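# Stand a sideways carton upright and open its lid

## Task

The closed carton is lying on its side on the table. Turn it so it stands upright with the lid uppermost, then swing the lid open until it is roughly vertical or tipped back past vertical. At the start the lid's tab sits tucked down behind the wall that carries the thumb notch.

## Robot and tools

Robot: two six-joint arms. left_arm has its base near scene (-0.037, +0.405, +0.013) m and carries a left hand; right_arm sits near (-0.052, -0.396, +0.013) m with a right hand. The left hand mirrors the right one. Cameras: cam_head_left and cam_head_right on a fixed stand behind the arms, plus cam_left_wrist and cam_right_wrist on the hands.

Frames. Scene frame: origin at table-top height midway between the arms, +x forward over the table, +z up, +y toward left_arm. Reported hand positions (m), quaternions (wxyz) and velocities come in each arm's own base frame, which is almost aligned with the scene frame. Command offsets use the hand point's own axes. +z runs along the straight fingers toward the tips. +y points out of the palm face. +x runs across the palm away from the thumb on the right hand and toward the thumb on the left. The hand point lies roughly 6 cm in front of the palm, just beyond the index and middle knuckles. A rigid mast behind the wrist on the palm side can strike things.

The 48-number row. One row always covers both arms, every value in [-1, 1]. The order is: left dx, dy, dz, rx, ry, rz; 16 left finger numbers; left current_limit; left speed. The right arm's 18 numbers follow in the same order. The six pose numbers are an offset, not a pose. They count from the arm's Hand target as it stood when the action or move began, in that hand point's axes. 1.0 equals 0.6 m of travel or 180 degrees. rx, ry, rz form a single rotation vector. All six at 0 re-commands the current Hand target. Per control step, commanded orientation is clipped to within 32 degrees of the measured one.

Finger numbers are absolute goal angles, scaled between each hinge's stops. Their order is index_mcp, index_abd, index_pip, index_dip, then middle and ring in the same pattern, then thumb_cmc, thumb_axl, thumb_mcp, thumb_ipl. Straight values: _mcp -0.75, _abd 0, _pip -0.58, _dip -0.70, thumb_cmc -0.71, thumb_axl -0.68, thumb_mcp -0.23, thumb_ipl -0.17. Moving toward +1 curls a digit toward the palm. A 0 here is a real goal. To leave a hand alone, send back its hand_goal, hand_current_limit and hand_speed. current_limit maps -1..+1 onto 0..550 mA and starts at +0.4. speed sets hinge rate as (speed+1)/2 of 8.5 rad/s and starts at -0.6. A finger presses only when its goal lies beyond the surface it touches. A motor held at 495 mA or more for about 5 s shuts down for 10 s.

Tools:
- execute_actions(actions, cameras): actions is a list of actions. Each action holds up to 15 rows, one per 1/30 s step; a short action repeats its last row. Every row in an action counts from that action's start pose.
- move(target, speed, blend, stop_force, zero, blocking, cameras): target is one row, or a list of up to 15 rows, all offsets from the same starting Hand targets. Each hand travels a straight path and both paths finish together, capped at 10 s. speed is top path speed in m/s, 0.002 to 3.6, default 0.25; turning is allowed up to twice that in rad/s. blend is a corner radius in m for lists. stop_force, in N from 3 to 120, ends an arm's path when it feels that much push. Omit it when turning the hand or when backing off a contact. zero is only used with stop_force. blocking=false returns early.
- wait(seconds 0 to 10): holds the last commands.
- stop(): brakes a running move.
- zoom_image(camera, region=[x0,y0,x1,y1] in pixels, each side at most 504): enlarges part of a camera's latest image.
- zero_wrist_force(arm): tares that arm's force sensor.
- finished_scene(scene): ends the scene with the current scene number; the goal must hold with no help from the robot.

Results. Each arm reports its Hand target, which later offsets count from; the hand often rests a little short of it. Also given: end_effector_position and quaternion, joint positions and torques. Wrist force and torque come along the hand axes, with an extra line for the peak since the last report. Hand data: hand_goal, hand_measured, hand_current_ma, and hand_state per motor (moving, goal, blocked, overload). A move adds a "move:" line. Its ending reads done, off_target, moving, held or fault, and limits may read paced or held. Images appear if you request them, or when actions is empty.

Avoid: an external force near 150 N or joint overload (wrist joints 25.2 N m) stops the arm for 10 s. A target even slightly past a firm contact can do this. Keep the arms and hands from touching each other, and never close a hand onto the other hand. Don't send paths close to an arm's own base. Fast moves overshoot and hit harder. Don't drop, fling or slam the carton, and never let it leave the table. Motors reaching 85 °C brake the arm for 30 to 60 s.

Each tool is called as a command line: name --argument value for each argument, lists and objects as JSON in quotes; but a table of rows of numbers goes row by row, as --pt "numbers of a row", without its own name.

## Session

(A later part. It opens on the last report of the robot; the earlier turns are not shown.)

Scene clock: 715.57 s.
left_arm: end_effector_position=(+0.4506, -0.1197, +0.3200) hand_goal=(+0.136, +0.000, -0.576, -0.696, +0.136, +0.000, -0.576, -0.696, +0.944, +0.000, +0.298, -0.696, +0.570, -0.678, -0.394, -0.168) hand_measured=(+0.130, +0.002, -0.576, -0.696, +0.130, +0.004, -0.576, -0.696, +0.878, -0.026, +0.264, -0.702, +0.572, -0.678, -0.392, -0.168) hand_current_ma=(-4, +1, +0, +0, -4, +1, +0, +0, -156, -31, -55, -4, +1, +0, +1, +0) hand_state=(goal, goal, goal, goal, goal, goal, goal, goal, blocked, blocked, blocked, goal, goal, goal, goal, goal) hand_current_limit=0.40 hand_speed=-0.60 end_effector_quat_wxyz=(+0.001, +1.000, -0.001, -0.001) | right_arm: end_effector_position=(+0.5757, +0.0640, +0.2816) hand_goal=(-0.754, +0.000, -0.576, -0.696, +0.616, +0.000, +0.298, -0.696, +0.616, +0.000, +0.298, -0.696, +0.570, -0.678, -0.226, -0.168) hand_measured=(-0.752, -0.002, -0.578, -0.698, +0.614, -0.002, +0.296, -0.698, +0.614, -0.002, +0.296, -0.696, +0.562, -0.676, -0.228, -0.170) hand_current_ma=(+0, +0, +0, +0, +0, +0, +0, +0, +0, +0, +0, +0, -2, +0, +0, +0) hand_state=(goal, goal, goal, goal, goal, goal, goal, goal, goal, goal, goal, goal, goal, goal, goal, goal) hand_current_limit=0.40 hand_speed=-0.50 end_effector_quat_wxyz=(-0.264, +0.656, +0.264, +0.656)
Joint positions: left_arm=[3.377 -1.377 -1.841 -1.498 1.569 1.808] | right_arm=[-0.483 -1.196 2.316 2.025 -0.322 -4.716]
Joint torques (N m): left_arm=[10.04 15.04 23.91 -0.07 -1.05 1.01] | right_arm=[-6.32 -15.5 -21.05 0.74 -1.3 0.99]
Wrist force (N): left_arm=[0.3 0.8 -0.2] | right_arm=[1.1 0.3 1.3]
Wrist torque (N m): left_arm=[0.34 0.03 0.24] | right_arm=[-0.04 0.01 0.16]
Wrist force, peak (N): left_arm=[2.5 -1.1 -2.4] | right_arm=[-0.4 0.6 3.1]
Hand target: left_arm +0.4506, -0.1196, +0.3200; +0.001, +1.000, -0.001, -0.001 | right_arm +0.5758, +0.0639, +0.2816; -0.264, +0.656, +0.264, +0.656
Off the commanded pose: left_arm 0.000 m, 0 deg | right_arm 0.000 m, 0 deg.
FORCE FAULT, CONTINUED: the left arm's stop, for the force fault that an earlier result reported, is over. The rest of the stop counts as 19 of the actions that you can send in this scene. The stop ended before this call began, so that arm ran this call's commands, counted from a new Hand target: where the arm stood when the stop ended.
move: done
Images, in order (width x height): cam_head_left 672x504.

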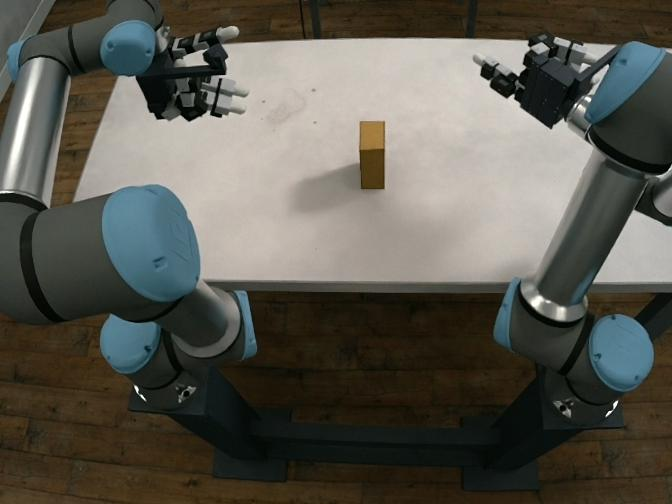

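move --pt "-0.04 0.3 0.04 -0.1925 -0.1925 -0.1925 0.137 0 -0.576 -0.696 0.137 0 -0.576 -0.696 0.86 0 0.25 -0.696 0.571 -0.678 -0.393 -0.168 0.4 -0.6 0 0 0 0.1095 0.1095 0.0193 -0.754 0 -0.576 -0.696 0.616 0 0.298 -0.696 0.616 0 0.298 -0.696 0.571 -0.678 -0.225 -0.168 0.4 -0.5" --pt "-0.076 0.5742 0.13 -0.385 -0.385 -0.385 0.137 0 -0.576 -0.696 0.137 0 -0.576 -0.696 0.86 0 0.25 -0.696 0.571 -0.678 -0.393 -0.168 0.4 -0.6 0 0 0 0.26 0 0 -0.754 0 -0.576 -0.696 0.616 0 0.298 -0.696 0.616 0 0.298 -0.696 0.571 -0.678 -0.225 -0.168 0.4 -0.5" --speed 0.4 --cameras '["all"]'

Scene clock: 736.03 s.
left_arm: end_effector_position=(+0.4044, -0.4643, +0.2428) hand_goal=(+0.136, +0.000, -0.576, -0.696, +0.136, +0.000, -0.576, -0.696, +0.860, +0.000, +0.250, -0.696, +0.570, -0.678, -0.394, -0.168) hand_measured=(+0.134, -0.002, -0.576, -0.696, +0.134, -0.002, -0.576, -0.696, +0.874, -0.026, +0.256, -0.694, +0.562, -0.678, -0.392, -0.168) hand_current_ma=(-1, +0, +0, +0, -1, -1, +0, +0, +16, -31, +3, +0, -6, +0, +1, +0) hand_state=(goal, goal, goal, goal, goal, goal, goal, goal, goal, blocked, goal, goal, goal, goal, goal, goal) hand_current_limit=0.40 hand_speed=-0.60 end_effector_quat_wxyz=(+0.500, +0.499, +0.500, -0.502) | right_arm: end_effector_position=(+0.5758, +0.0639, +0.2816) hand_goal=(-0.754, +0.000, -0.576, -0.696, +0.616, +0.000, +0.298, -0.696, +0.616, +0.000, +0.298, -0.696, +0.570, -0.678, -0.226, -0.168) hand_measured=(-0.752, -0.002, -0.578, -0.698, +0.616, -0.002, +0.296, -0.698, +0.616, -0.002, +0.296, -0.696, +0.562, -0.676, -0.228, -0.170) hand_current_ma=(+0, +0, +0, +0, +0, +0, +0, +0, +0, +0, +0, +0, -2, +0, +0, +0) hand_state=(goal, goal, goal, goal, goal, goal, goal, goal, goal, goal, goal, goal, goal, goal, goal, goal) hand_current_limit=0.40 hand_speed=-0.50 end_effector_quat_wxyz=(+0.503, -0.498, -0.503, -0.497)
Joint positions: left_arm=[2.851 -1.684 -2.053 -2.538 -0.289 1.56] | right_arm=[-0.585 -1.224 1.639 -0.416 -0.596 -1.569]
Joint torques (N m): left_arm=[9.48 36.77 6.8 0.63 1.49 0.32] | right_arm=[-6.84 -34.64 -10.49 -0.06 -1.44 1.29]
Wrist force (N): left_arm=[1.2 0.1 1.5] | right_arm=[0.9 0.3 1.6]
Wrist torque (N m): left_arm=[0.16 -0.83 0.27] | right_arm=[-0.06 0.02 0.28]
Wrist force, peak (N): left_arm=[1.7 0.5 2.6] | right_arm=[1.2 0.7 1.9]
Hand target: left_arm +0.4044, -0.4642, +0.2428; +0.500, +0.499, +0.500, -0.502 | right_arm +0.5758, +0.0639, +0.2816; +0.503, -0.498, -0.503, -0.497
Off the commanded pose: left_arm 0.000 m, 0 deg | right_arm 0.000 m, 0 deg.
move: done
camera_calibration:
cam_left_wrist: T_world_to_cam=[[-0.63551, 0.0295341, 0.771528, 0.0509703], [-0.444492, 0.80307, -0.396871, 0.582345], [-0.631312, -0.595153, -0.497231, 0.218943], [0, 0, 0, 1]] pos_world=[0.429461, -0.338864, 0.300656]
cam_right_wrist: T_world_to_cam=[[0.630185, -0.0220802, -0.776131, -0.11221], [-0.489319, -0.787409, -0.374905, 0.374215], [-0.602855, 0.616035, -0.507017, 0.570596], [0, 0, 0, 1]] pos_world=[0.59781, -0.0593243, 0.342507]

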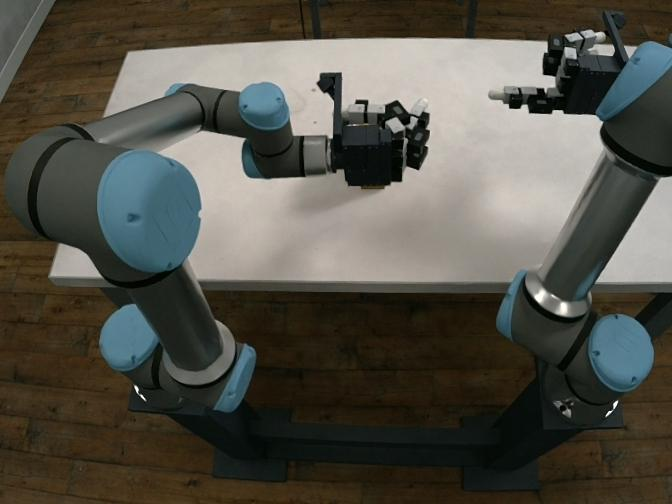

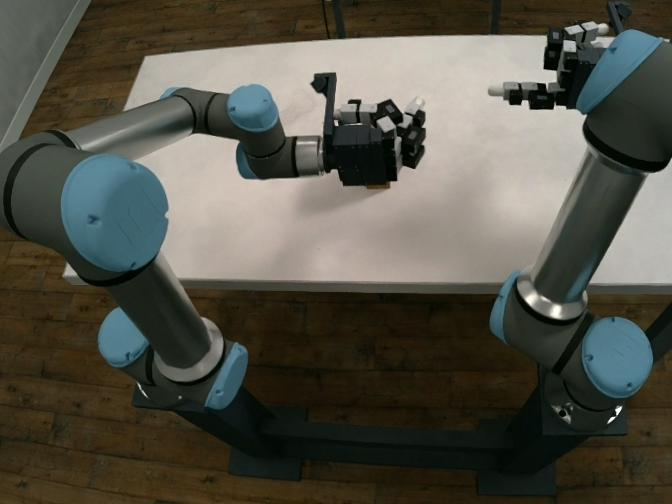

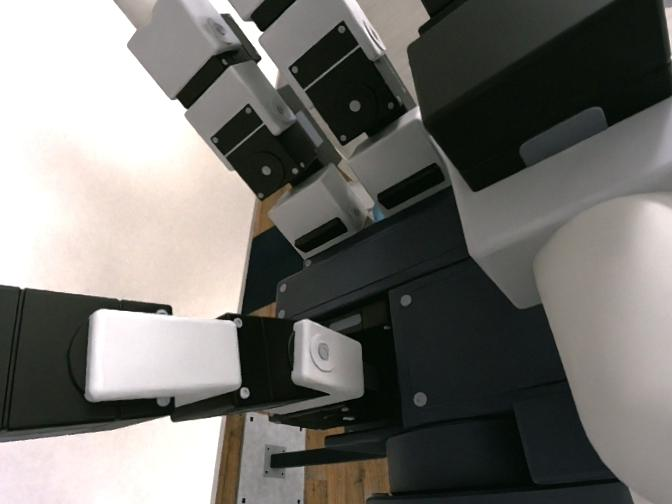

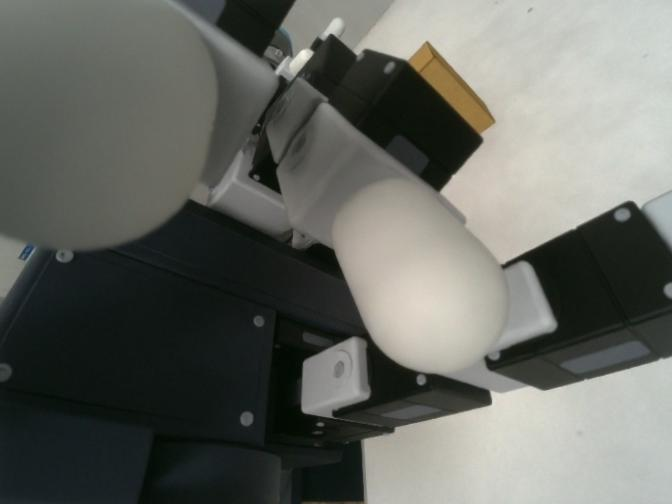

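zoom_image --camera "cam_head_left" --region '[300, 60, 460, 200]'

zoom_image --camera "cam_head_right" --region '[300, 60, 460, 200]'

Scaled by 3.150 from the camera's 672x504 image, which has a finer 960x720 frame.

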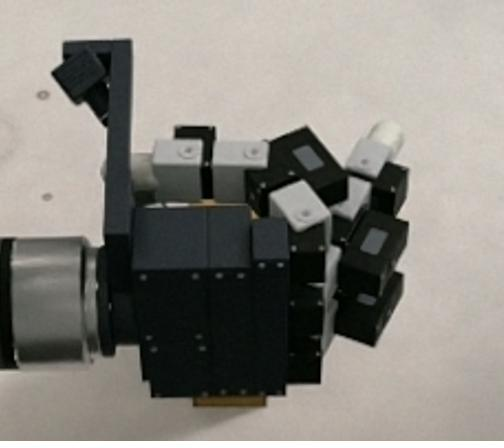

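Scaled by 3.150 from the camera's 672x504 image, which has a finer 960x720 frame.

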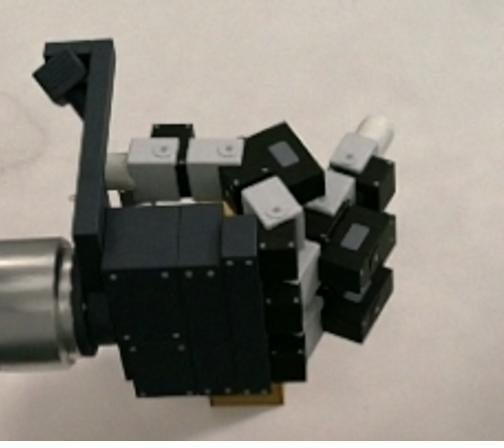

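move --target '[0.305,0.001,-0.0017,0,0,0,0.137,0,-0.576,-0.696,0.137,0,-0.576,-0.696,0.86,0,0.25,-0.696,0.571,-0.678,-0.393,-0.168,0.4,-0.6,-0.2277,-0.0023,0.1435,0,0,0,-0.754,0,-0.576,-0.696,0.616,0,0.298,-0.696,0.616,0,0.298,-0.696,0.571,-0.678,-0.225,-0.168,0.4,-0.5]' --speed 0.15 --stop_force 7 --cameras '["all"]'

zoom_image --camera "cam_head_right" --region '[310, 60, 470, 220]'

zoom_image --camera "cam_right_wrist" --region '[240, 0, 540, 220]'

Scene clock: 760.47 s.
left_arm: end_effector_position=(+0.4044, -0.4637, +0.0598) hand_goal=(+0.136, +0.000, -0.576, -0.696, +0.136, +0.000, -0.576, -0.696, +0.860, +0.000, +0.250, -0.696, +0.570, -0.678, -0.394, -0.168) hand_measured=(+0.134, -0.002, -0.576, -0.696, +0.134, -0.002, -0.576, -0.696, +0.874, -0.026, +0.256, -0.694, +0.562, -0.678, -0.392, -0.168) hand_current_ma=(-1, -1, +0, +0, -1, -1, +0, +0, +16, -31, +3, +0, -6, +0, +1, +0) hand_state=(goal, goal, goal, goal, goal, goal, goal, goal, goal, blocked, goal, goal, goal, goal, goal, goal) hand_current_limit=0.40 hand_speed=-0.60 end_effector_quat_wxyz=(+0.500, +0.499, +0.500, -0.502) | right_arm: end_effector_position=(+0.5733, +0.1499, +0.1449) hand_goal=(-0.754, +0.000, -0.576, -0.696, +0.616, +0.000, +0.298, -0.696, +0.616, +0.000, +0.298, -0.696, +0.570, -0.678, -0.226, -0.168) hand_measured=(-0.752, -0.002, -0.578, -0.698, +0.616, -0.002, +0.296, -0.698, +0.616, -0.002, +0.296, -0.696, +0.562, -0.676, -0.228, -0.170) hand_current_ma=(+0, +0, +0, +0, +0, +0, +0, +0, +0, +0, +0, +0, -2, +0, +0, +0) hand_state=(goal, goal, goal, goal, goal, goal, goal, goal, goal, goal, goal, goal, goal, goal, goal, goal) hand_current_limit=0.40 hand_speed=-0.50 end_effector_quat_wxyz=(+0.503, -0.498, -0.503, -0.497)
Joint positions: left_arm=[2.853 -2.069 -2.198 -2.008 -0.288 1.559] | right_arm=[-0.434 -1.09 1.856 -0.767 -0.445 -1.569]
Joint torques (N m): left_arm=[-11.45 24.4 9.03 -1.74 -0.52 1] | right_arm=[-7.19 -46.8 -25.72 -0.75 -0.77 -1.9]
Wrist force (N): left_arm=[0.9 0.2 1.5] | right_arm=[0.8 0.6 1.4]
Wrist torque (N m): left_arm=[0.16 -0.83 0.21] | right_arm=[0.00 0.04 0.12]
Wrist force, peak (N): left_arm=[2.4 0.1 1.3] | right_arm=[2.3 0.5 0.3]
Hand target: left_arm +0.4044, -0.4637, +0.0598; +0.500, +0.499, +0.500, -0.502 | right_arm +0.5733, +0.1499, +0.1449; +0.503, -0.498, -0.503, -0.497
Off the commanded pose: left_arm 0.000 m, 0 deg | right_arm 0.000 m, 0 deg.
move: done
camera_calibration:
cam_left_wrist: T_world_to_cam=[[-0.635525, 0.0294438, 0.771519, 0.192116], [-0.44461, 0.802997, -0.396885, 0.509183], [-0.631213, -0.595255, -0.497234, 0.12829], [0, 0, 0, 1]] pos_world=[0.42946, -0.338164, 0.117656]
cam_right_wrist: T_world_to_cam=[[0.630215, -0.0220296, -0.776108, -0.214921], [-0.489279, -0.787411, -0.374954, 0.389494], [-0.602855, 0.616035, -0.507017, 0.446861], [0, 0, 0, 1]] pos_world=[0.59541, 0.0266756, 0.205807]

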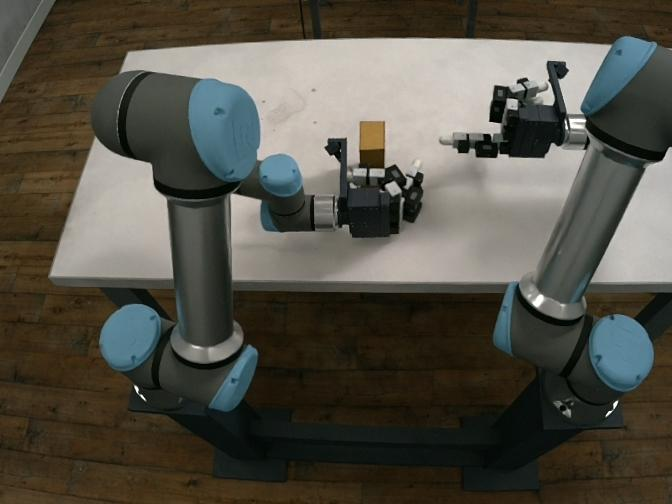

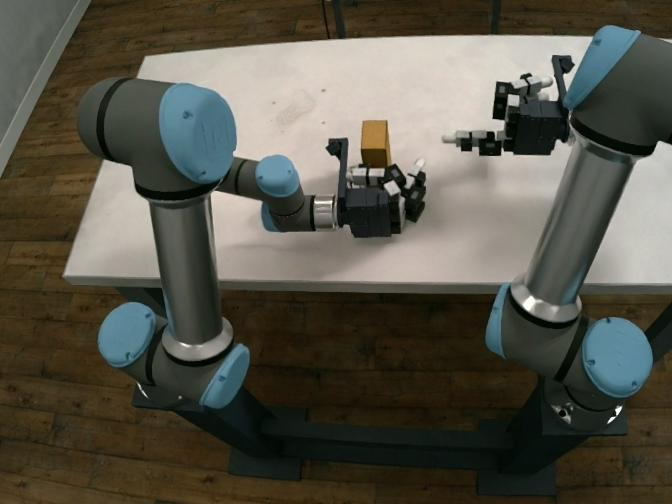

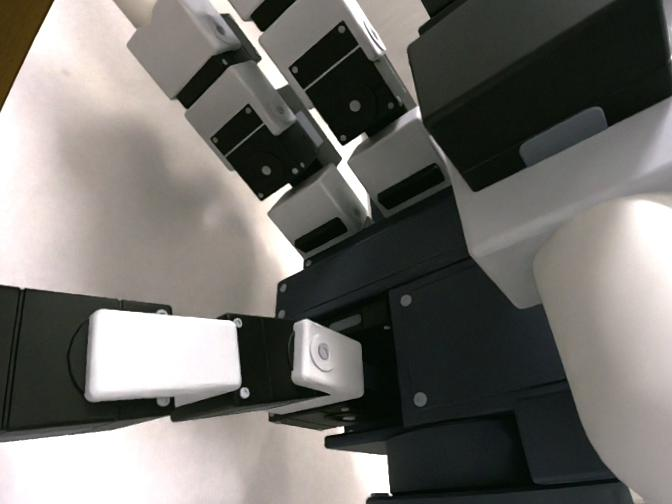

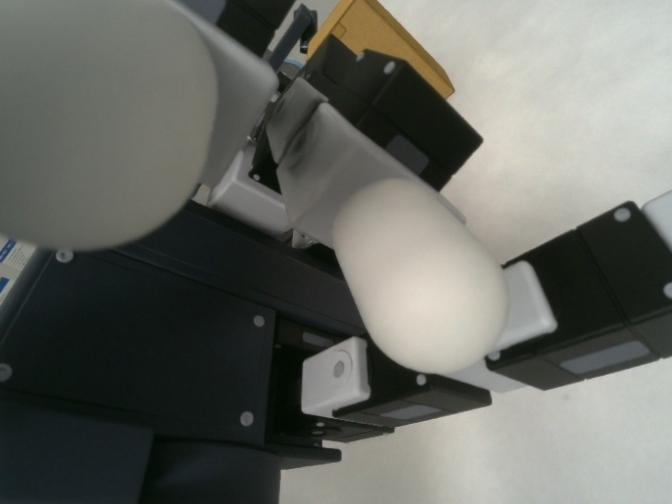

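Scaled by 3.150 from the camera's 672x504 image, which has a finer 960x720 frame.

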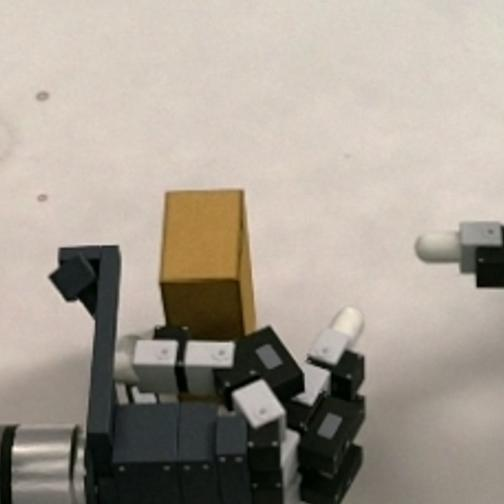

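Scaled by 1.680 from the camera's 672x504 image, which has a finer 960x720 frame.

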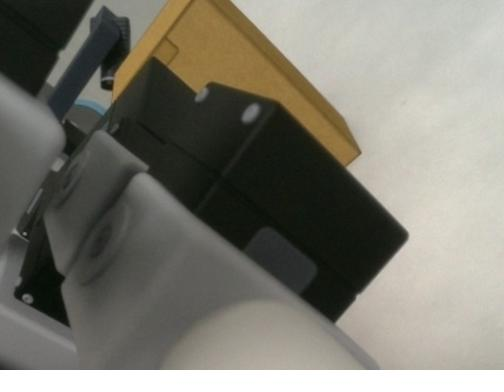

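execute_actions --actions '[[[0,0,0,0,0,0,0.4,0,-0.576,-0.696,0.4,0,-0.576,-0.696,0.86,0,0.25,-0.696,0.571,-0.678,-0.225,-0.168,0.3,-0.85,0,0,0,0,0,0,-0.754,0,-0.576,-0.696,1.0,0,0.6,-0.696,1.0,0,0.6,-0.696,0.571,-0.678,-0.225,-0.168,0.4,-0.5]],[[0,0,0,0,0,0,0.616,0,-0.576,-0.696,0.616,0,-0.576,-0.696,0.86,0,0.25,-0.696,0.571,-0.678,-0.14,-0.168,0.3,-0.88,0,0,0,0,0,0,-0.754,0,-0.576,-0.696,0.9,0,0.299,-0.696,0.9,0,0.299,-0.696,0.571,-0.678,-0.225,-0.168,0.4,-0.5]]]' --cameras '["cam_head_left","cam_head_right","cam_right_wrist"]'

zoom_image --camera "cam_head_right" --region '[310, 60, 470, 220]'

zoom_image --camera "cam_right_wrist" --region '[240, 0, 540, 220]'

Scene clock: 773.47 s.
left_arm: end_effector_position=(+0.4044, -0.4637, +0.0598) hand_goal=(+0.616, +0.000, -0.576, -0.696, +0.616, +0.000, -0.576, -0.696, +0.860, +0.000, +0.250, -0.696, +0.570, -0.678, -0.140, -0.168) hand_measured=(+0.496, +0.008, -0.606, -0.710, +0.498, +0.008, -0.604, -0.708, +0.874, -0.026, +0.256, -0.694, +0.562, -0.678, -0.202, -0.200) hand_current_ma=(-357, +6, -42, -15, -357, +5, -38, -11, +16, -31, +3, +0, -6, +0, -191, -78) hand_state=(blocked, goal, blocked, goal, blocked, goal, blocked, goal, goal, blocked, goal, goal, goal, goal, blocked, blocked) hand_current_limit=0.30 hand_speed=-0.88 end_effector_quat_wxyz=(+0.500, +0.499, +0.500, -0.502) | right_arm: end_effector_position=(+0.5733, +0.1499, +0.1449) hand_goal=(-0.754, +0.000, -0.576, -0.696, +0.900, +0.000, +0.298, -0.696, +0.900, +0.000, +0.298, -0.696, +0.570, -0.678, -0.226, -0.168) hand_measured=(-0.752, -0.002, -0.578, -0.698, +0.898, -0.002, +0.300, -0.698, +0.904, -0.032, +0.316, -0.694, +0.562, -0.676, -0.228, -0.170) hand_current_ma=(+0, +0, +0, +0, +0, +0, +0, +0, +0, -15, +7, +0, -2, +0, +0, +0) hand_state=(goal, goal, goal, goal, goal, goal, goal, goal, goal, blocked, goal, goal, goal, goal, goal, goal) hand_current_limit=0.40 hand_speed=-0.50 end_effector_quat_wxyz=(+0.503, -0.498, -0.503, -0.497)
Joint positions: left_arm=[2.853 -2.069 -2.198 -2.008 -0.288 1.559] | right_arm=[-0.434 -1.09 1.856 -0.767 -0.445 -1.569]
Joint torques (N m): left_arm=[-10.54 24.1 14.15 -1.76 -0.46 1.01] | right_arm=[-5.97 -45.5 -24.99 -0.15 1.19 -1.08]
Wrist force (N): left_arm=[-0.5 -0.1 1.9] | right_arm=[1.1 0.6 1.3]
Wrist torque (N m): left_arm=[0.17 -0.80 0.32] | right_arm=[0.01 0.04 0.14]
Wrist force, peak (N): left_arm=[-0.9 0.0 1.8] | right_arm=[0.8 1.0 2.0]
Hand target: left_arm +0.4044, -0.4637, +0.0598; +0.500, +0.499, +0.500, -0.502 | right_arm +0.5733, +0.1499, +0.1449; +0.503, -0.498, -0.503, -0.497
Off the commanded pose: left_arm 0.000 m, 0 deg | right_arm 0.000 m, 0 deg.
Step readings (end_effector_position of left_arm | right_arm):
0: (+0.4044, -0.4637, +0.0598) | (+0.5733, +0.1499, +0.1449)
1: (+0.4044, -0.4637, +0.0598) | (+0.5733, +0.1499, +0.1449)
2: (+0.4044, -0.4637, +0.0598) | (+0.5733, +0.1499, +0.1449)
4: (+0.4044, -0.4637, +0.0598) | (+0.5733, +0.1499, +0.1449)
8: (+0.4044, -0.4637, +0.0598) | (+0.5733, +0.1499, +0.1449)
15: (+0.4044, -0.4637, +0.0598) | (+0.5733, +0.1499, +0.1449)
16: (+0.4044, -0.4637, +0.0598) | (+0.5733, +0.1499, +0.1449)
17: (+0.4044, -0.4637, +0.0598) | (+0.5733, +0.1499, +0.1449)
19: (+0.4044, -0.4637, +0.0598) | (+0.5733, +0.1499, +0.1449)
23: (+0.4044, -0.4637, +0.0598) | (+0.5733, +0.1499, +0.1449)
30: (+0.4044, -0.4637, +0.0598) | (+0.5733, +0.1499, +0.1449)
camera_calibration:
cam_right_wrist: T_world_to_cam=[[0.630215, -0.0220296, -0.776108, -0.214921], [-0.489279, -0.787411, -0.374954, 0.389494], [-0.602855, 0.616035, -0.507017, 0.446861], [0, 0, 0, 1]] pos_world=[0.59541, 0.0266756, 0.205807]
Images, in order (width x height): cam_head_left 672x504, cam_head_right 672x504, cam_right_wrist 672x504.

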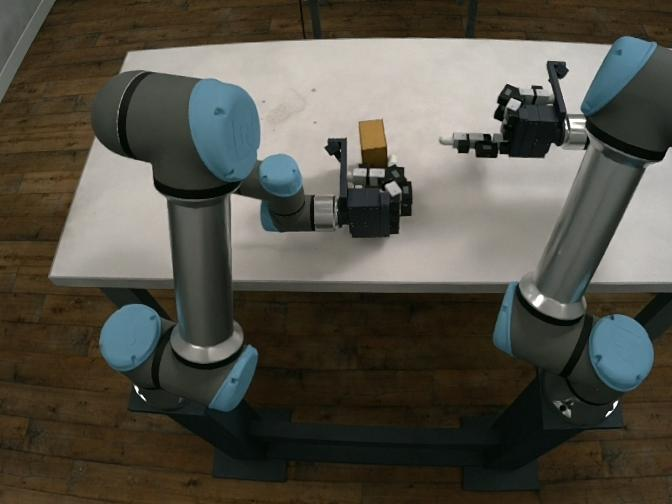

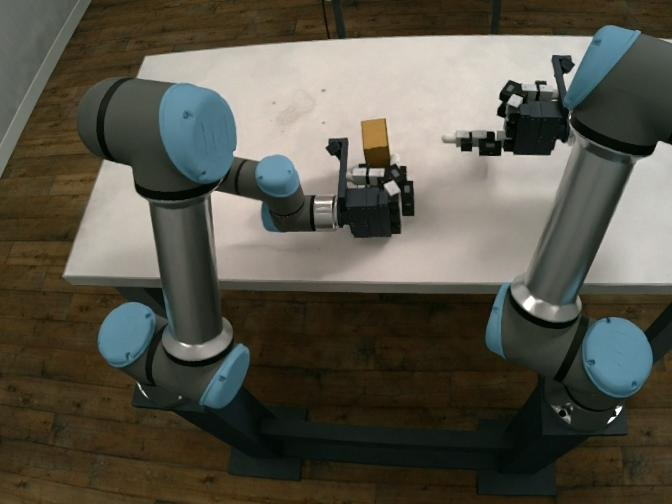

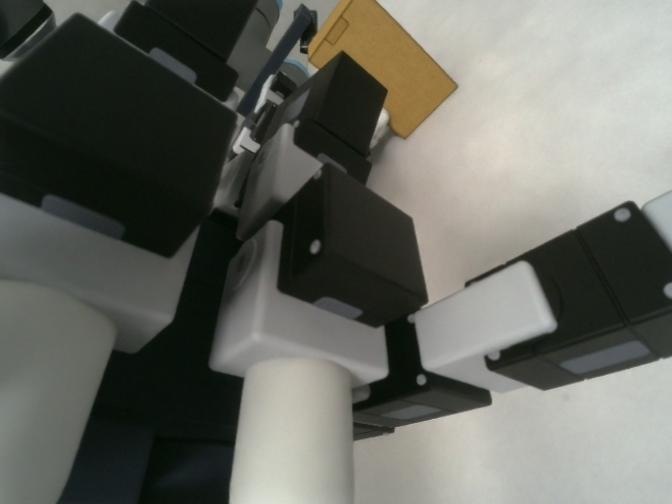

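Scaled by 3.150 from the camera's 672x504 image, which has a finer 960x720 frame.

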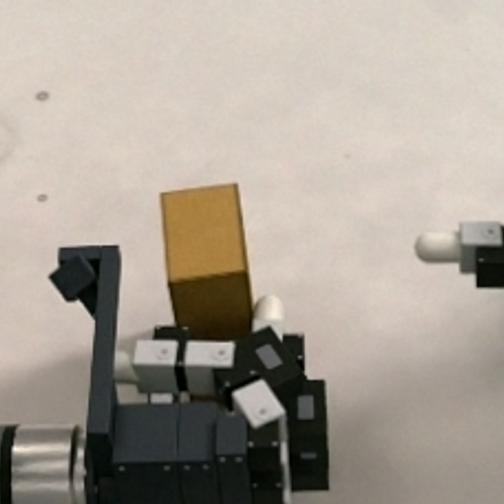

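Scaled by 1.680 from the camera's 672x504 image, which has a finer 960x720 frame.

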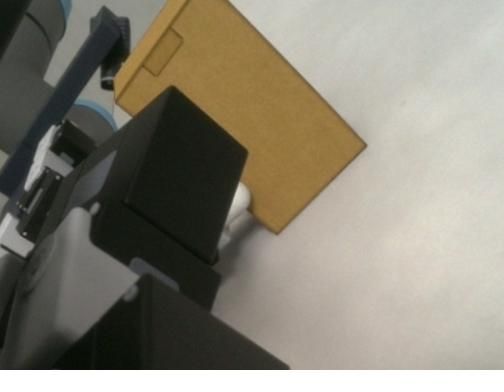

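move --target '[0,0,0,0,0,0,0.616,0,-0.576,-0.696,0.616,0,-0.576,-0.696,0.86,0,0.25,-0.696,0.571,-0.678,-0.14,-0.168,0.3,-0.88,0.0065,0.0228,0.1637,0,0,0,-0.754,0,-0.576,-0.696,0.9,0,0.299,-0.696,0.9,0,0.299,-0.696,0.571,-0.678,-0.225,-0.168,0.4,-0.5]' --speed 0.12 --cameras '["cam_head_left","cam_head_right","cam_right_wrist"]'

zoom_image --camera "cam_head_right" --region '[350, 90, 450, 190]'

zoom_image --camera "cam_head_left" --region '[350, 90, 450, 190]'

zoom_image --camera "cam_right_wrist" --region '[240, 0, 440, 200]'

Scene clock: 822.33 s.
left_arm: end_effector_position=(+0.4044, -0.4637, +0.0598) hand_goal=(+0.616, +0.000, -0.576, -0.696, +0.616, +0.000, -0.576, -0.696, +0.860, +0.000, +0.250, -0.696, +0.570, -0.678, -0.140, -0.168) hand_measured=(+0.496, +0.008, -0.606, -0.710, +0.500, +0.008, -0.604, -0.708, +0.874, -0.026, +0.256, -0.694, +0.562, -0.678, -0.202, -0.200) hand_current_ma=(-358, +6, -42, -15, -358, +6, -38, -11, +16, -31, +3, +0, -6, +0, -192, -78) hand_state=(blocked, goal, blocked, goal, blocked, goal, blocked, goal, goal, blocked, goal, goal, goal, goal, blocked, blocked) hand_current_limit=0.30 hand_speed=-0.88 end_effector_quat_wxyz=(+0.500, +0.499, +0.500, -0.502) | right_arm: end_effector_position=(+0.5859, +0.2482, +0.1487) hand_goal=(-0.754, +0.000, -0.576, -0.696, +0.900, +0.000, +0.298, -0.696, +0.900, +0.000, +0.298, -0.696, +0.570, -0.678, -0.226, -0.168) hand_measured=(-0.752, -0.002, -0.578, -0.698, +0.898, -0.002, +0.300, -0.698, +0.904, -0.032, +0.316, -0.694, +0.562, -0.676, -0.228, -0.170) hand_current_ma=(+0, +0, +0, +0, +0, +0, +0, +0, +0, -15, +7, +0, -2, +0, +0, +0) hand_state=(goal, goal, goal, goal, goal, goal, goal, goal, goal, blocked, goal, goal, goal, goal, goal, goal) hand_current_limit=0.40 hand_speed=-0.50 end_effector_quat_wxyz=(+0.503, -0.498, -0.503, -0.497)
Joint positions: left_arm=[2.853 -2.069 -2.198 -2.008 -0.288 1.559] | right_arm=[-0.233 -1.085 1.834 -0.752 -0.244 -1.567]
Joint torques (N m): left_arm=[-8.65 24.11 14.08 -1.59 -0.41 0.85] | right_arm=[1.88 -38.22 -6.61 -0.58 -0.43 -1.63]
Wrist force (N): left_arm=[-0.9 -0.3 1.9] | right_arm=[0.6 0.4 1.9]
Wrist torque (N m): left_arm=[0.14 -0.74 0.29] | right_arm=[-0.08 0.08 0.18]
Wrist force, peak (N): left_arm=[-1.1 0.1 2.0] | right_arm=[1.1 0.7 2.9]
Hand target: left_arm +0.4044, -0.4637, +0.0598; +0.500, +0.499, +0.500, -0.502 | right_arm +0.5859, +0.2482, +0.1487; +0.503, -0.498, -0.503, -0.497
Off the commanded pose: left_arm 0.000 m, 0 deg | right_arm 0.000 m, 0 deg.
move: done
camera_calibration:
cam_right_wrist: T_world_to_cam=[[0.630093, -0.0220052, -0.776208, -0.217654], [-0.489322, -0.787416, -0.374888, 0.474499], [-0.602949, 0.616029, -0.506913, 0.395863], [0, 0, 0, 1]] pos_world=[0.60801, 0.124976, 0.209607]
Images, in order (width x height): cam_head_left 672x504, cam_head_right 672x504, cam_right_wrist 672x504.

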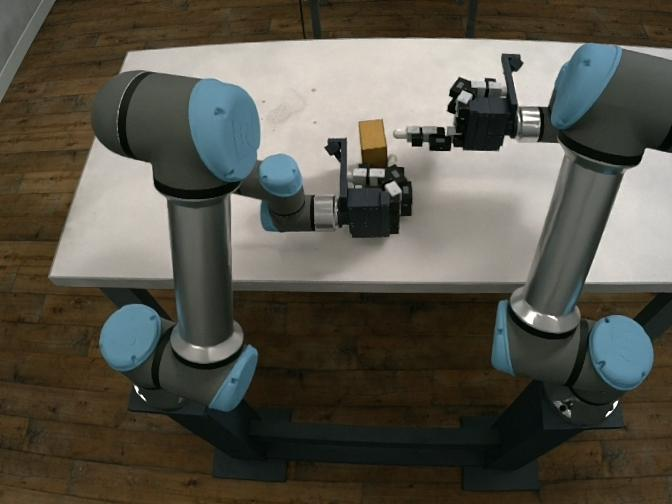

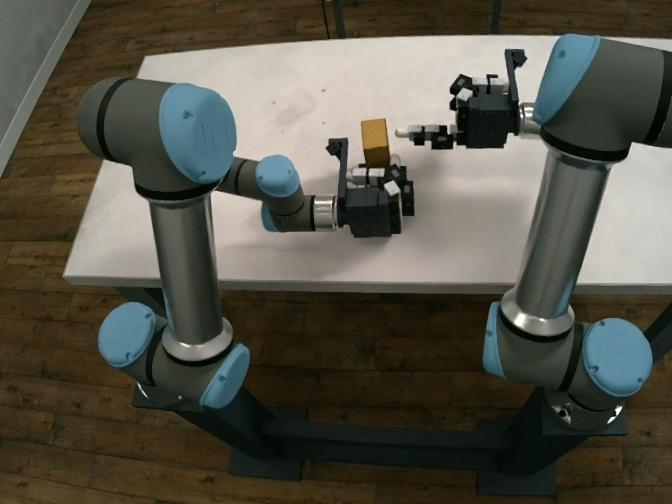

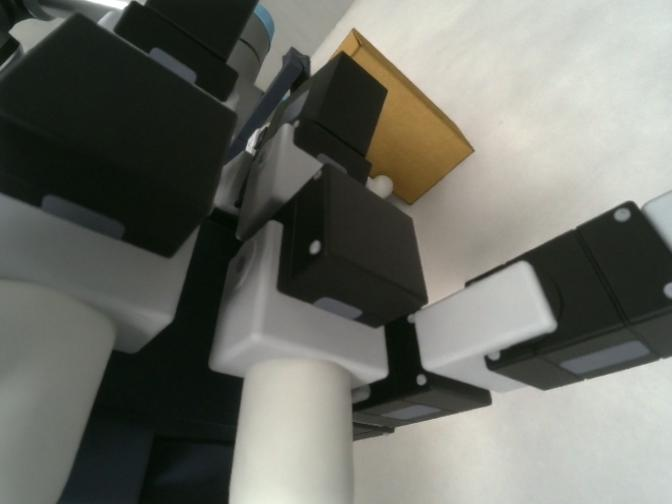

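Scaled by 5.040 from the camera's 672x504 image, which has a finer 960x720 frame.

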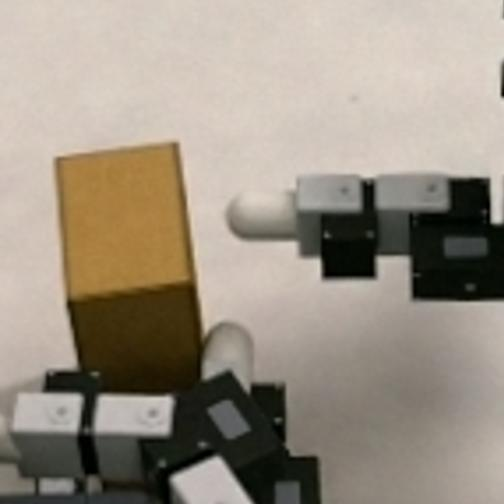

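Scaled by 5.040 from the camera's 672x504 image, which has a finer 960x720 frame.

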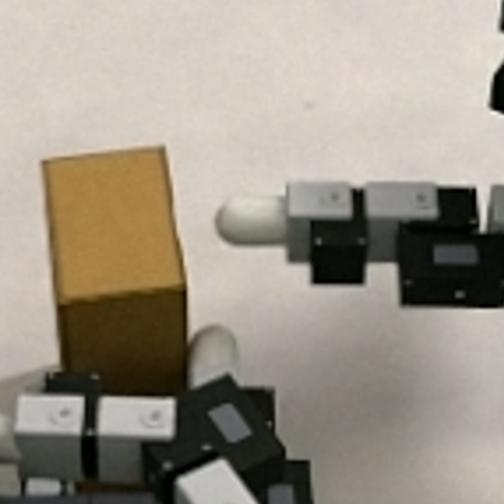

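Scaled by 2.520 from the camera's 672x504 image, which has a finer 960x720 frame.

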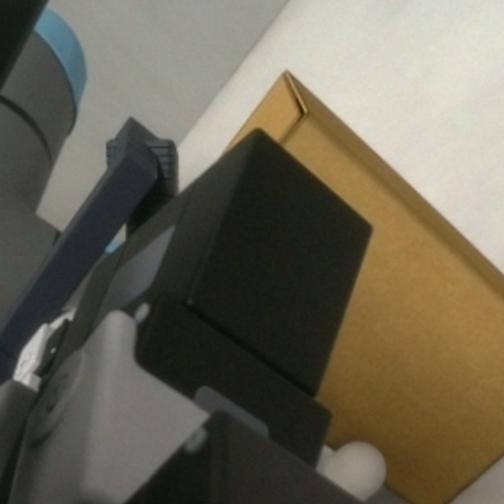

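move --target '[0,0,0,0,0,0,0.616,0,-0.576,-0.696,0.616,0,-0.576,-0.696,0.86,0,0.25,-0.696,0.571,-0.678,-0.14,-0.168,0.3,-0.88,0.005,-0.0085,0.012,0,0,0,-0.754,0,-0.576,-0.696,0.9,0,0.299,-0.696,0.9,0,0.299,-0.696,0.571,-0.678,-0.225,-0.168,0.4,-0.5]' --speed 0.05

move --target '[0,0,0,0,0,0,0.616,0,-0.576,-0.696,0.616,0,-0.576,-0.696,0.86,0,0.25,-0.696,0.571,-0.678,-0.14,-0.168,0.3,-0.88,0,0,0.055,0,0,0,-0.754,0,-0.576,-0.696,0.9,0,0.299,-0.696,0.9,0,0.299,-0.696,0.571,-0.678,-0.225,-0.168,0.4,-0.5]' --speed 0.015 --stop_force 3 --cameras '["cam_head_left","cam_head_right","cam_right_wrist"]'

zoom_image --camera "cam_head_right" --region '[350, 90, 450, 190]'

zoom_image --camera "cam_head_left" --region '[350, 90, 450, 190]'

zoom_image --camera "cam_right_wrist" --region '[240, 0, 440, 200]'

Scene clock: 864.50 s.
left_arm: end_effector_position=(+0.4044, -0.4637, +0.0598) hand_goal=(+0.616, +0.000, -0.576, -0.696, +0.616, +0.000, -0.576, -0.696, +0.860, +0.000, +0.250, -0.696, +0.570, -0.678, -0.140, -0.168) hand_measured=(+0.496, +0.008, -0.606, -0.710, +0.500, +0.008, -0.604, -0.708, +0.874, -0.026, +0.256, -0.694, +0.562, -0.678, -0.202, -0.200) hand_current_ma=(-358, +6, -42, -15, -358, +6, -38, -11, +16, -31, +3, +0, -6, +0, -192, -78) hand_state=(blocked, goal, blocked, goal, blocked, goal, blocked, goal, goal, blocked, goal, goal, goal, goal, blocked, blocked) hand_current_limit=0.30 hand_speed=-0.88 end_effector_quat_wxyz=(+0.500, +0.499, +0.500, -0.502) | right_arm: end_effector_position=(+0.5806, +0.2555, +0.1518) hand_goal=(-0.754, +0.000, -0.576, -0.696, +0.900, +0.000, +0.298, -0.696, +0.900, +0.000, +0.298, -0.696, +0.570, -0.678, -0.226, -0.168) hand_measured=(-0.752, -0.002, -0.578, -0.698, +0.898, -0.002, +0.300, -0.698, +0.904, -0.032, +0.316, -0.694, +0.562, -0.676, -0.228, -0.170) hand_current_ma=(+0, +0, +0, +0, +0, +0, +0, +0, +0, -15, +7, +0, -2, +0, +0, +0) hand_state=(goal, goal, goal, goal, goal, goal, goal, goal, goal, blocked, goal, goal, goal, goal, goal, goal) hand_current_limit=0.40 hand_speed=-0.50 end_effector_quat_wxyz=(+0.503, -0.498, -0.503, -0.497)
Joint positions: left_arm=[2.853 -2.069 -2.198 -2.008 -0.288 1.559] | right_arm=[-0.22 -1.1 1.848 -0.751 -0.231 -1.567]
Joint torques (N m): left_arm=[-7.49 24.2 14.5 -1.4 -0.47 0.81] | right_arm=[-4.95 -27.9 -20.22 0.71 -0.45 1.51]
Wrist force (N): left_arm=[-1.0 0.0 1.8] | right_arm=[0.8 0.6 1.4]
Wrist torque (N m): left_arm=[0.18 -0.77 0.30] | right_arm=[-0.01 0.08 0.19]
Wrist force, peak (N): left_arm=[-1.1 0.2 2.0] | right_arm=[1.2 0.5 1.8]
Hand target: left_arm +0.4044, -0.4637, +0.0598; +0.500, +0.499, +0.500, -0.502 | right_arm +0.5807, +0.2554, +0.1517; +0.503, -0.498, -0.503, -0.497
Off the commanded pose: left_arm 0.000 m, 0 deg | right_arm 0.000 m, 0 deg.
move: done

Scene clock: 867.37 s.
left_arm: end_effector_position=(+0.4044, -0.4637, +0.0598) hand_goal=(+0.616, +0.000, -0.576, -0.696, +0.616, +0.000, -0.576, -0.696, +0.860, +0.000, +0.250, -0.696, +0.570, -0.678, -0.140, -0.168) hand_measured=(+0.520, +0.036, -0.606, -0.712, +0.560, +0.028, -0.604, -0.708, +0.874, -0.026, +0.256, -0.694, +0.558, -0.678, -0.228, -0.212) hand_current_ma=(-275, +46, -42, -16, -123, +33, -38, -11, +16, -31, +3, +0, -13, +0, -325, -125) hand_state=(blocked, blocked, blocked, goal, blocked, blocked, blocked, goal, goal, blocked, goal, goal, goal, goal, blocked, blocked) hand_current_limit=0.30 hand_speed=-0.88 end_effector_quat_wxyz=(+0.500, +0.499, +0.500, -0.502) | right_arm: end_effector_position=(+0.5804, +0.2835, +0.1517) hand_goal=(-0.754, +0.000, -0.576, -0.696, +0.900, +0.000, +0.298, -0.696, +0.900, +0.000, +0.298, -0.696, +0.570, -0.678, -0.226, -0.168) hand_measured=(-0.754, +0.038, -0.578, -0.698, +0.898, -0.002, +0.300, -0.698, +0.904, -0.032, +0.316, -0.694, +0.562, -0.676, -0.228, -0.170) hand_current_ma=(+0, +22, +0, +0, +0, +0, +0, +0, +0, -15, +7, +0, -2, +0, +0, +0) hand_state=(goal, blocked, goal, goal, goal, goal, goal, goal, goal, blocked, goal, goal, goal, goal, goal, goal) hand_current_limit=0.40 hand_speed=-0.50 end_effector_quat_wxyz=(+0.503, -0.498, -0.503, -0.497)
Joint positions: left_arm=[2.853 -2.069 -2.198 -2.008 -0.288 1.559] | right_arm=[-0.163 -1.096 1.842 -0.75 -0.174 -1.566]
Joint torques (N m): left_arm=[-5.35 24.89 14.41 -1.58 -0.37 0.5] | right_arm=[-6.53 -44.85 -5.32 -0.67 -0.26 -0.68]
Wrist force (N): left_arm=[-1.9 0.1 -1.3] | right_arm=[2.7 0.4 -0.5]
Wrist torque (N m): left_arm=[-0.01 -0.73 0.33] | right_arm=[0.10 0.22 0.26]
Wrist force, peak (N): left_arm=[-2.6 -0.1 -2.7] | right_arm=[3.0 0.6 -1.5]
Hand target: left_arm +0.4044, -0.4637, +0.0598; +0.500, +0.499, +0.500, -0.502 | right_arm +0.5804, +0.2835, +0.1517; +0.503, -0.498, -0.503, -0.497 (not the last commanded pose)
Off the commanded pose: left_arm 0.000 m, 0 deg | right_arm 0.005 m, 0 deg.
move: contact (right_arm)
camera_calibration:
cam_right_wrist: T_world_to_cam=[[0.630062, -0.0220558, -0.776232, -0.211049], [-0.489362, -0.787414, -0.374838, 0.500821], [-0.602949, 0.616029, -0.506913, 0.37226], [0, 0, 0, 1]] pos_world=[0.60251, 0.160376, 0.212607]
Images, in order (width x height): cam_head_left 672x504, cam_head_right 672x504, cam_right_wrist 672x504.

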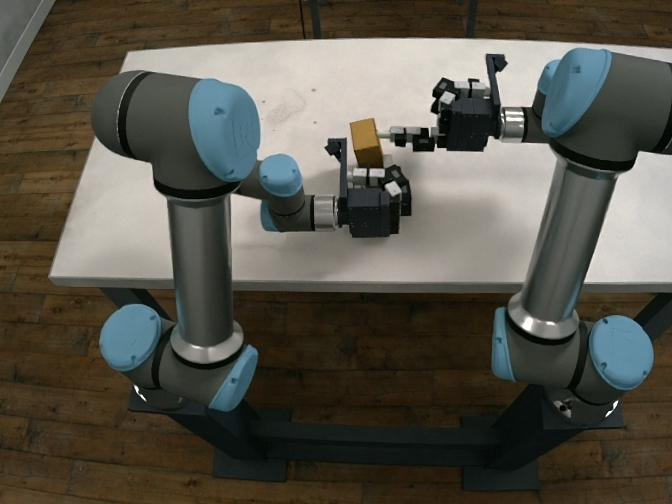

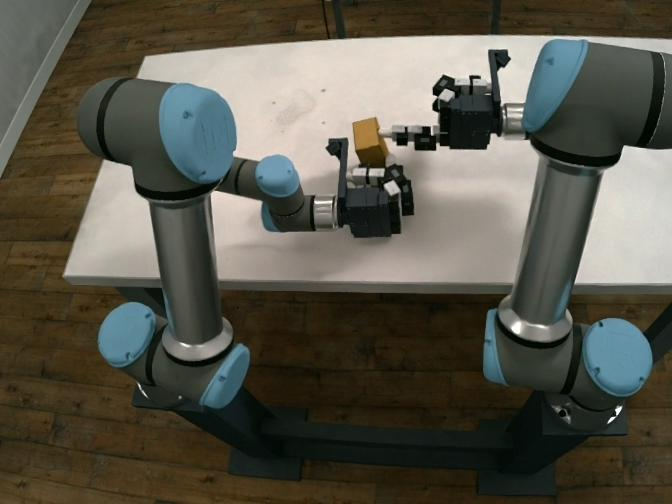

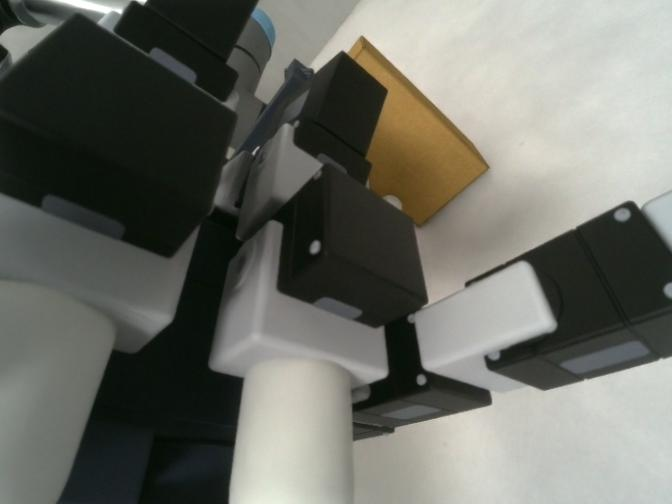

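Scaled by 5.040 from the camera's 672x504 image, which has a finer 960x720 frame.

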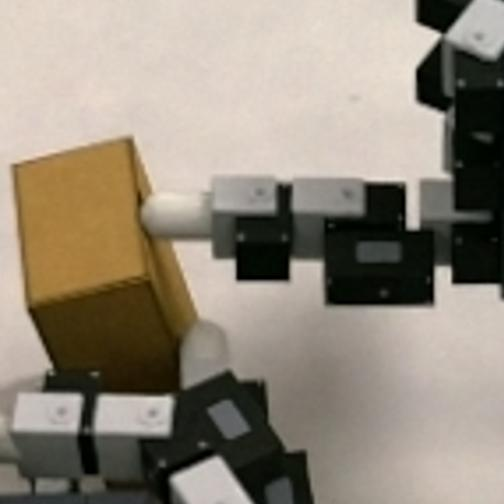

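Scaled by 5.040 from the camera's 672x504 image, which has a finer 960x720 frame.

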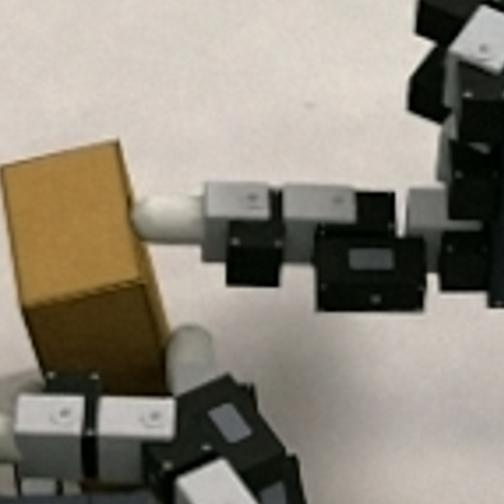

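Scaled by 2.520 from the camera's 672x504 image, which has a finer 960x720 frame.

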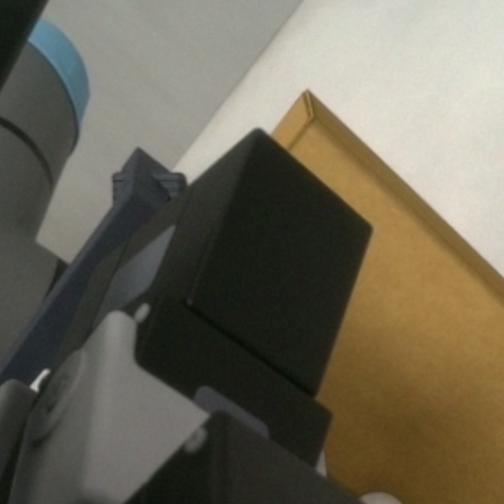

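move --target '[0,0,0,0,0,0, 0.616,0,-0.576,-0.696,0.616,0,-0.576,-0.696,0.86,0,0.25,-0.696,0.571,-0.678,-0.14,-0.168,0.3,-0.88, 0,0,-0.045,0,0,0, -0.754,0,-0.576,-0.696,0.9,0,0.299,-0.696,0.9,0,0.299,-0.696,0.571,-0.678,-0.225,-0.168,0.4,-0.5]' --speed 0.06 --cameras '["cam_head_left","cam_head_right","cam_left_wrist"]'

Scene clock: 904.67 s.
left_arm: end_effector_position=(+0.4044, -0.4637, +0.0598) hand_goal=(+0.616, +0.000, -0.576, -0.696, +0.616, +0.000, -0.576, -0.696, +0.860, +0.000, +0.250, -0.696, +0.570, -0.678, -0.140, -0.168) hand_measured=(+0.520, +0.034, -0.606, -0.712, +0.560, +0.026, -0.604, -0.710, +0.874, -0.026, +0.256, -0.694, +0.558, -0.678, -0.228, -0.212) hand_current_ma=(-275, +45, -45, -17, -123, +28, -41, -13, +16, -31, +3, +0, -13, +0, -325, -125) hand_state=(blocked, blocked, blocked, goal, blocked, blocked, blocked, goal, goal, blocked, goal, goal, goal, goal, blocked, blocked) hand_current_limit=0.30 hand_speed=-0.88 end_effector_quat_wxyz=(+0.500, +0.499, +0.500, -0.502) | right_arm: end_effector_position=(+0.5807, +0.2565, +0.1517) hand_goal=(-0.754, +0.000, -0.576, -0.696, +0.900, +0.000, +0.298, -0.696, +0.900, +0.000, +0.298, -0.696, +0.570, -0.678, -0.226, -0.168) hand_measured=(-0.756, -0.002, -0.578, -0.698, +0.898, -0.002, +0.300, -0.698, +0.904, -0.032, +0.316, -0.694, +0.562, -0.676, -0.228, -0.170) hand_current_ma=(+0, +0, +0, +0, +0, +0, +0, +0, +0, -15, +7, +0, -2, +0, +0, +0) hand_state=(goal, goal, goal, goal, goal, goal, goal, goal, goal, blocked, goal, goal, goal, goal, goal, goal) hand_current_limit=0.40 hand_speed=-0.50 end_effector_quat_wxyz=(+0.503, -0.498, -0.503, -0.497) end_effector_velocity=(+0.001, +0.001, +0.000) end_effector_angular_velocity=(+0.000, -0.002, -0.002)
Joint positions: left_arm=[2.853 -2.069 -2.198 -2.008 -0.288 1.559] | right_arm=[-0.218 -1.099 1.847 -0.751 -0.229 -1.567]
Joint velocities: left_arm=[within noise] | right_arm=[0.002 0 0 0 0.005 -0.002]
Joint torques (N m): left_arm=[-3.61 25.51 14.35 -1.31 -0.27 0.49] | right_arm=[9.6 -43.93 -13.28 -0.52 1.95 -1.39]
Wrist force (N): left_arm=[-0.8 -0.2 1.7] | right_arm=[1.0 0.4 1.7]
Wrist torque (N m): left_arm=[0.14 -0.75 0.30] | right_arm=[-0.06 0.03 0.32]
Wrist force, peak (N): left_arm=[-2.4 0.1 -1.1] | right_arm=[3.2 0.6 -0.5]
Hand target: left_arm +0.4044, -0.4637, +0.0598; +0.500, +0.499, +0.500, -0.502 | right_arm +0.5807, +0.2565, +0.1517; +0.503, -0.498, -0.503, -0.497
Off the commanded pose: left_arm 0.000 m, 0 deg | right_arm 0.000 m, 0 deg.
move: done
camera_calibration:
cam_left_wrist: T_world_to_cam=[[-0.635525, 0.0294438, 0.771519, 0.192116], [-0.44461, 0.802997, -0.396885, 0.509183], [-0.631213, -0.595255, -0.497234, 0.12829], [0, 0, 0, 1]] pos_world=[0.42946, -0.338164, 0.117656]
Images, in order (width x height): cam_head_left 672x504, cam_head_right 672x504, cam_left_wrist 672x504.

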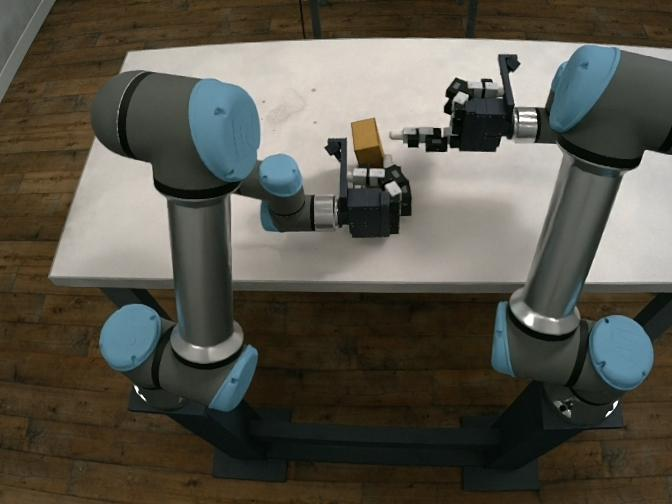

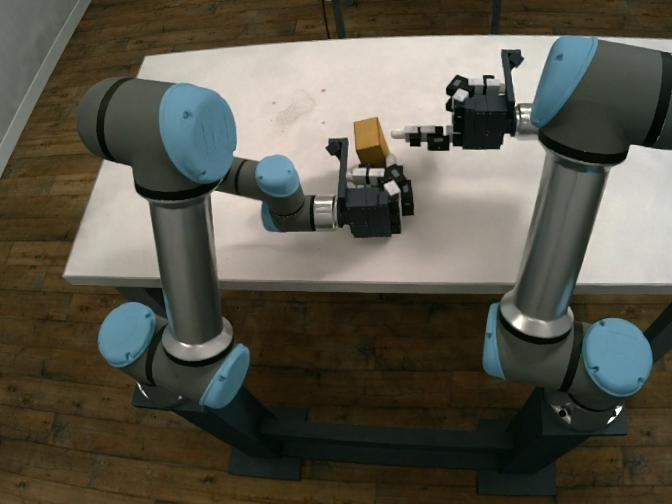

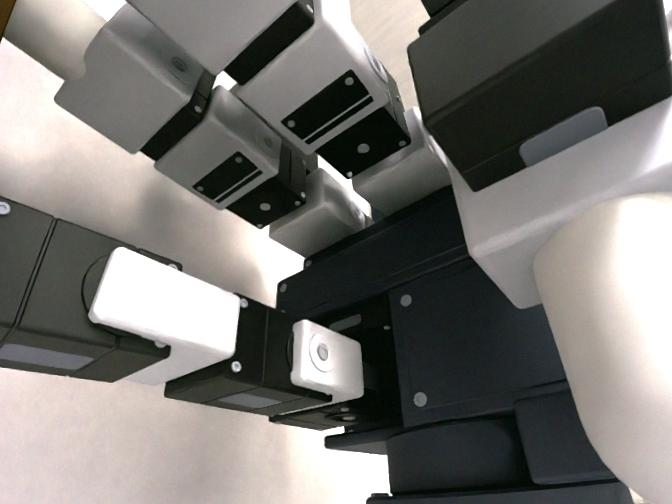

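zoom_image --camera "cam_head_left" --region '[320, 90, 440, 210]'

zoom_image --camera "cam_head_right" --region '[320, 90, 440, 210]'

Scaled by 4.200 from the camera's 672x504 image, which has a finer 960x720 frame.

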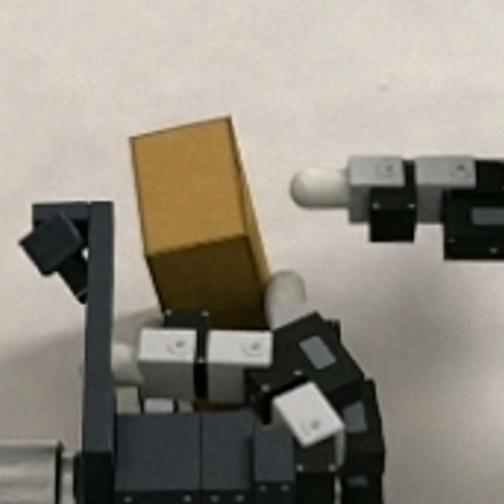

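Scaled by 4.200 from the camera's 672x504 image, which has a finer 960x720 frame.

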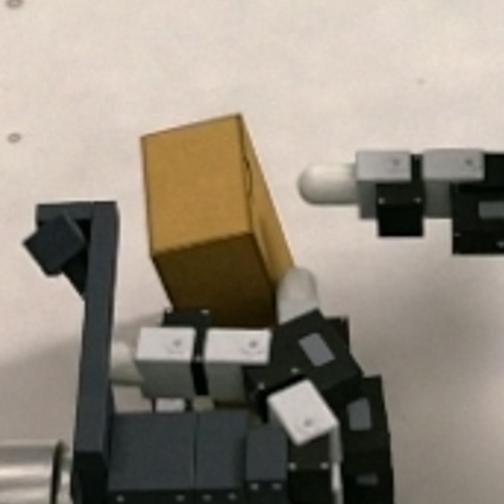

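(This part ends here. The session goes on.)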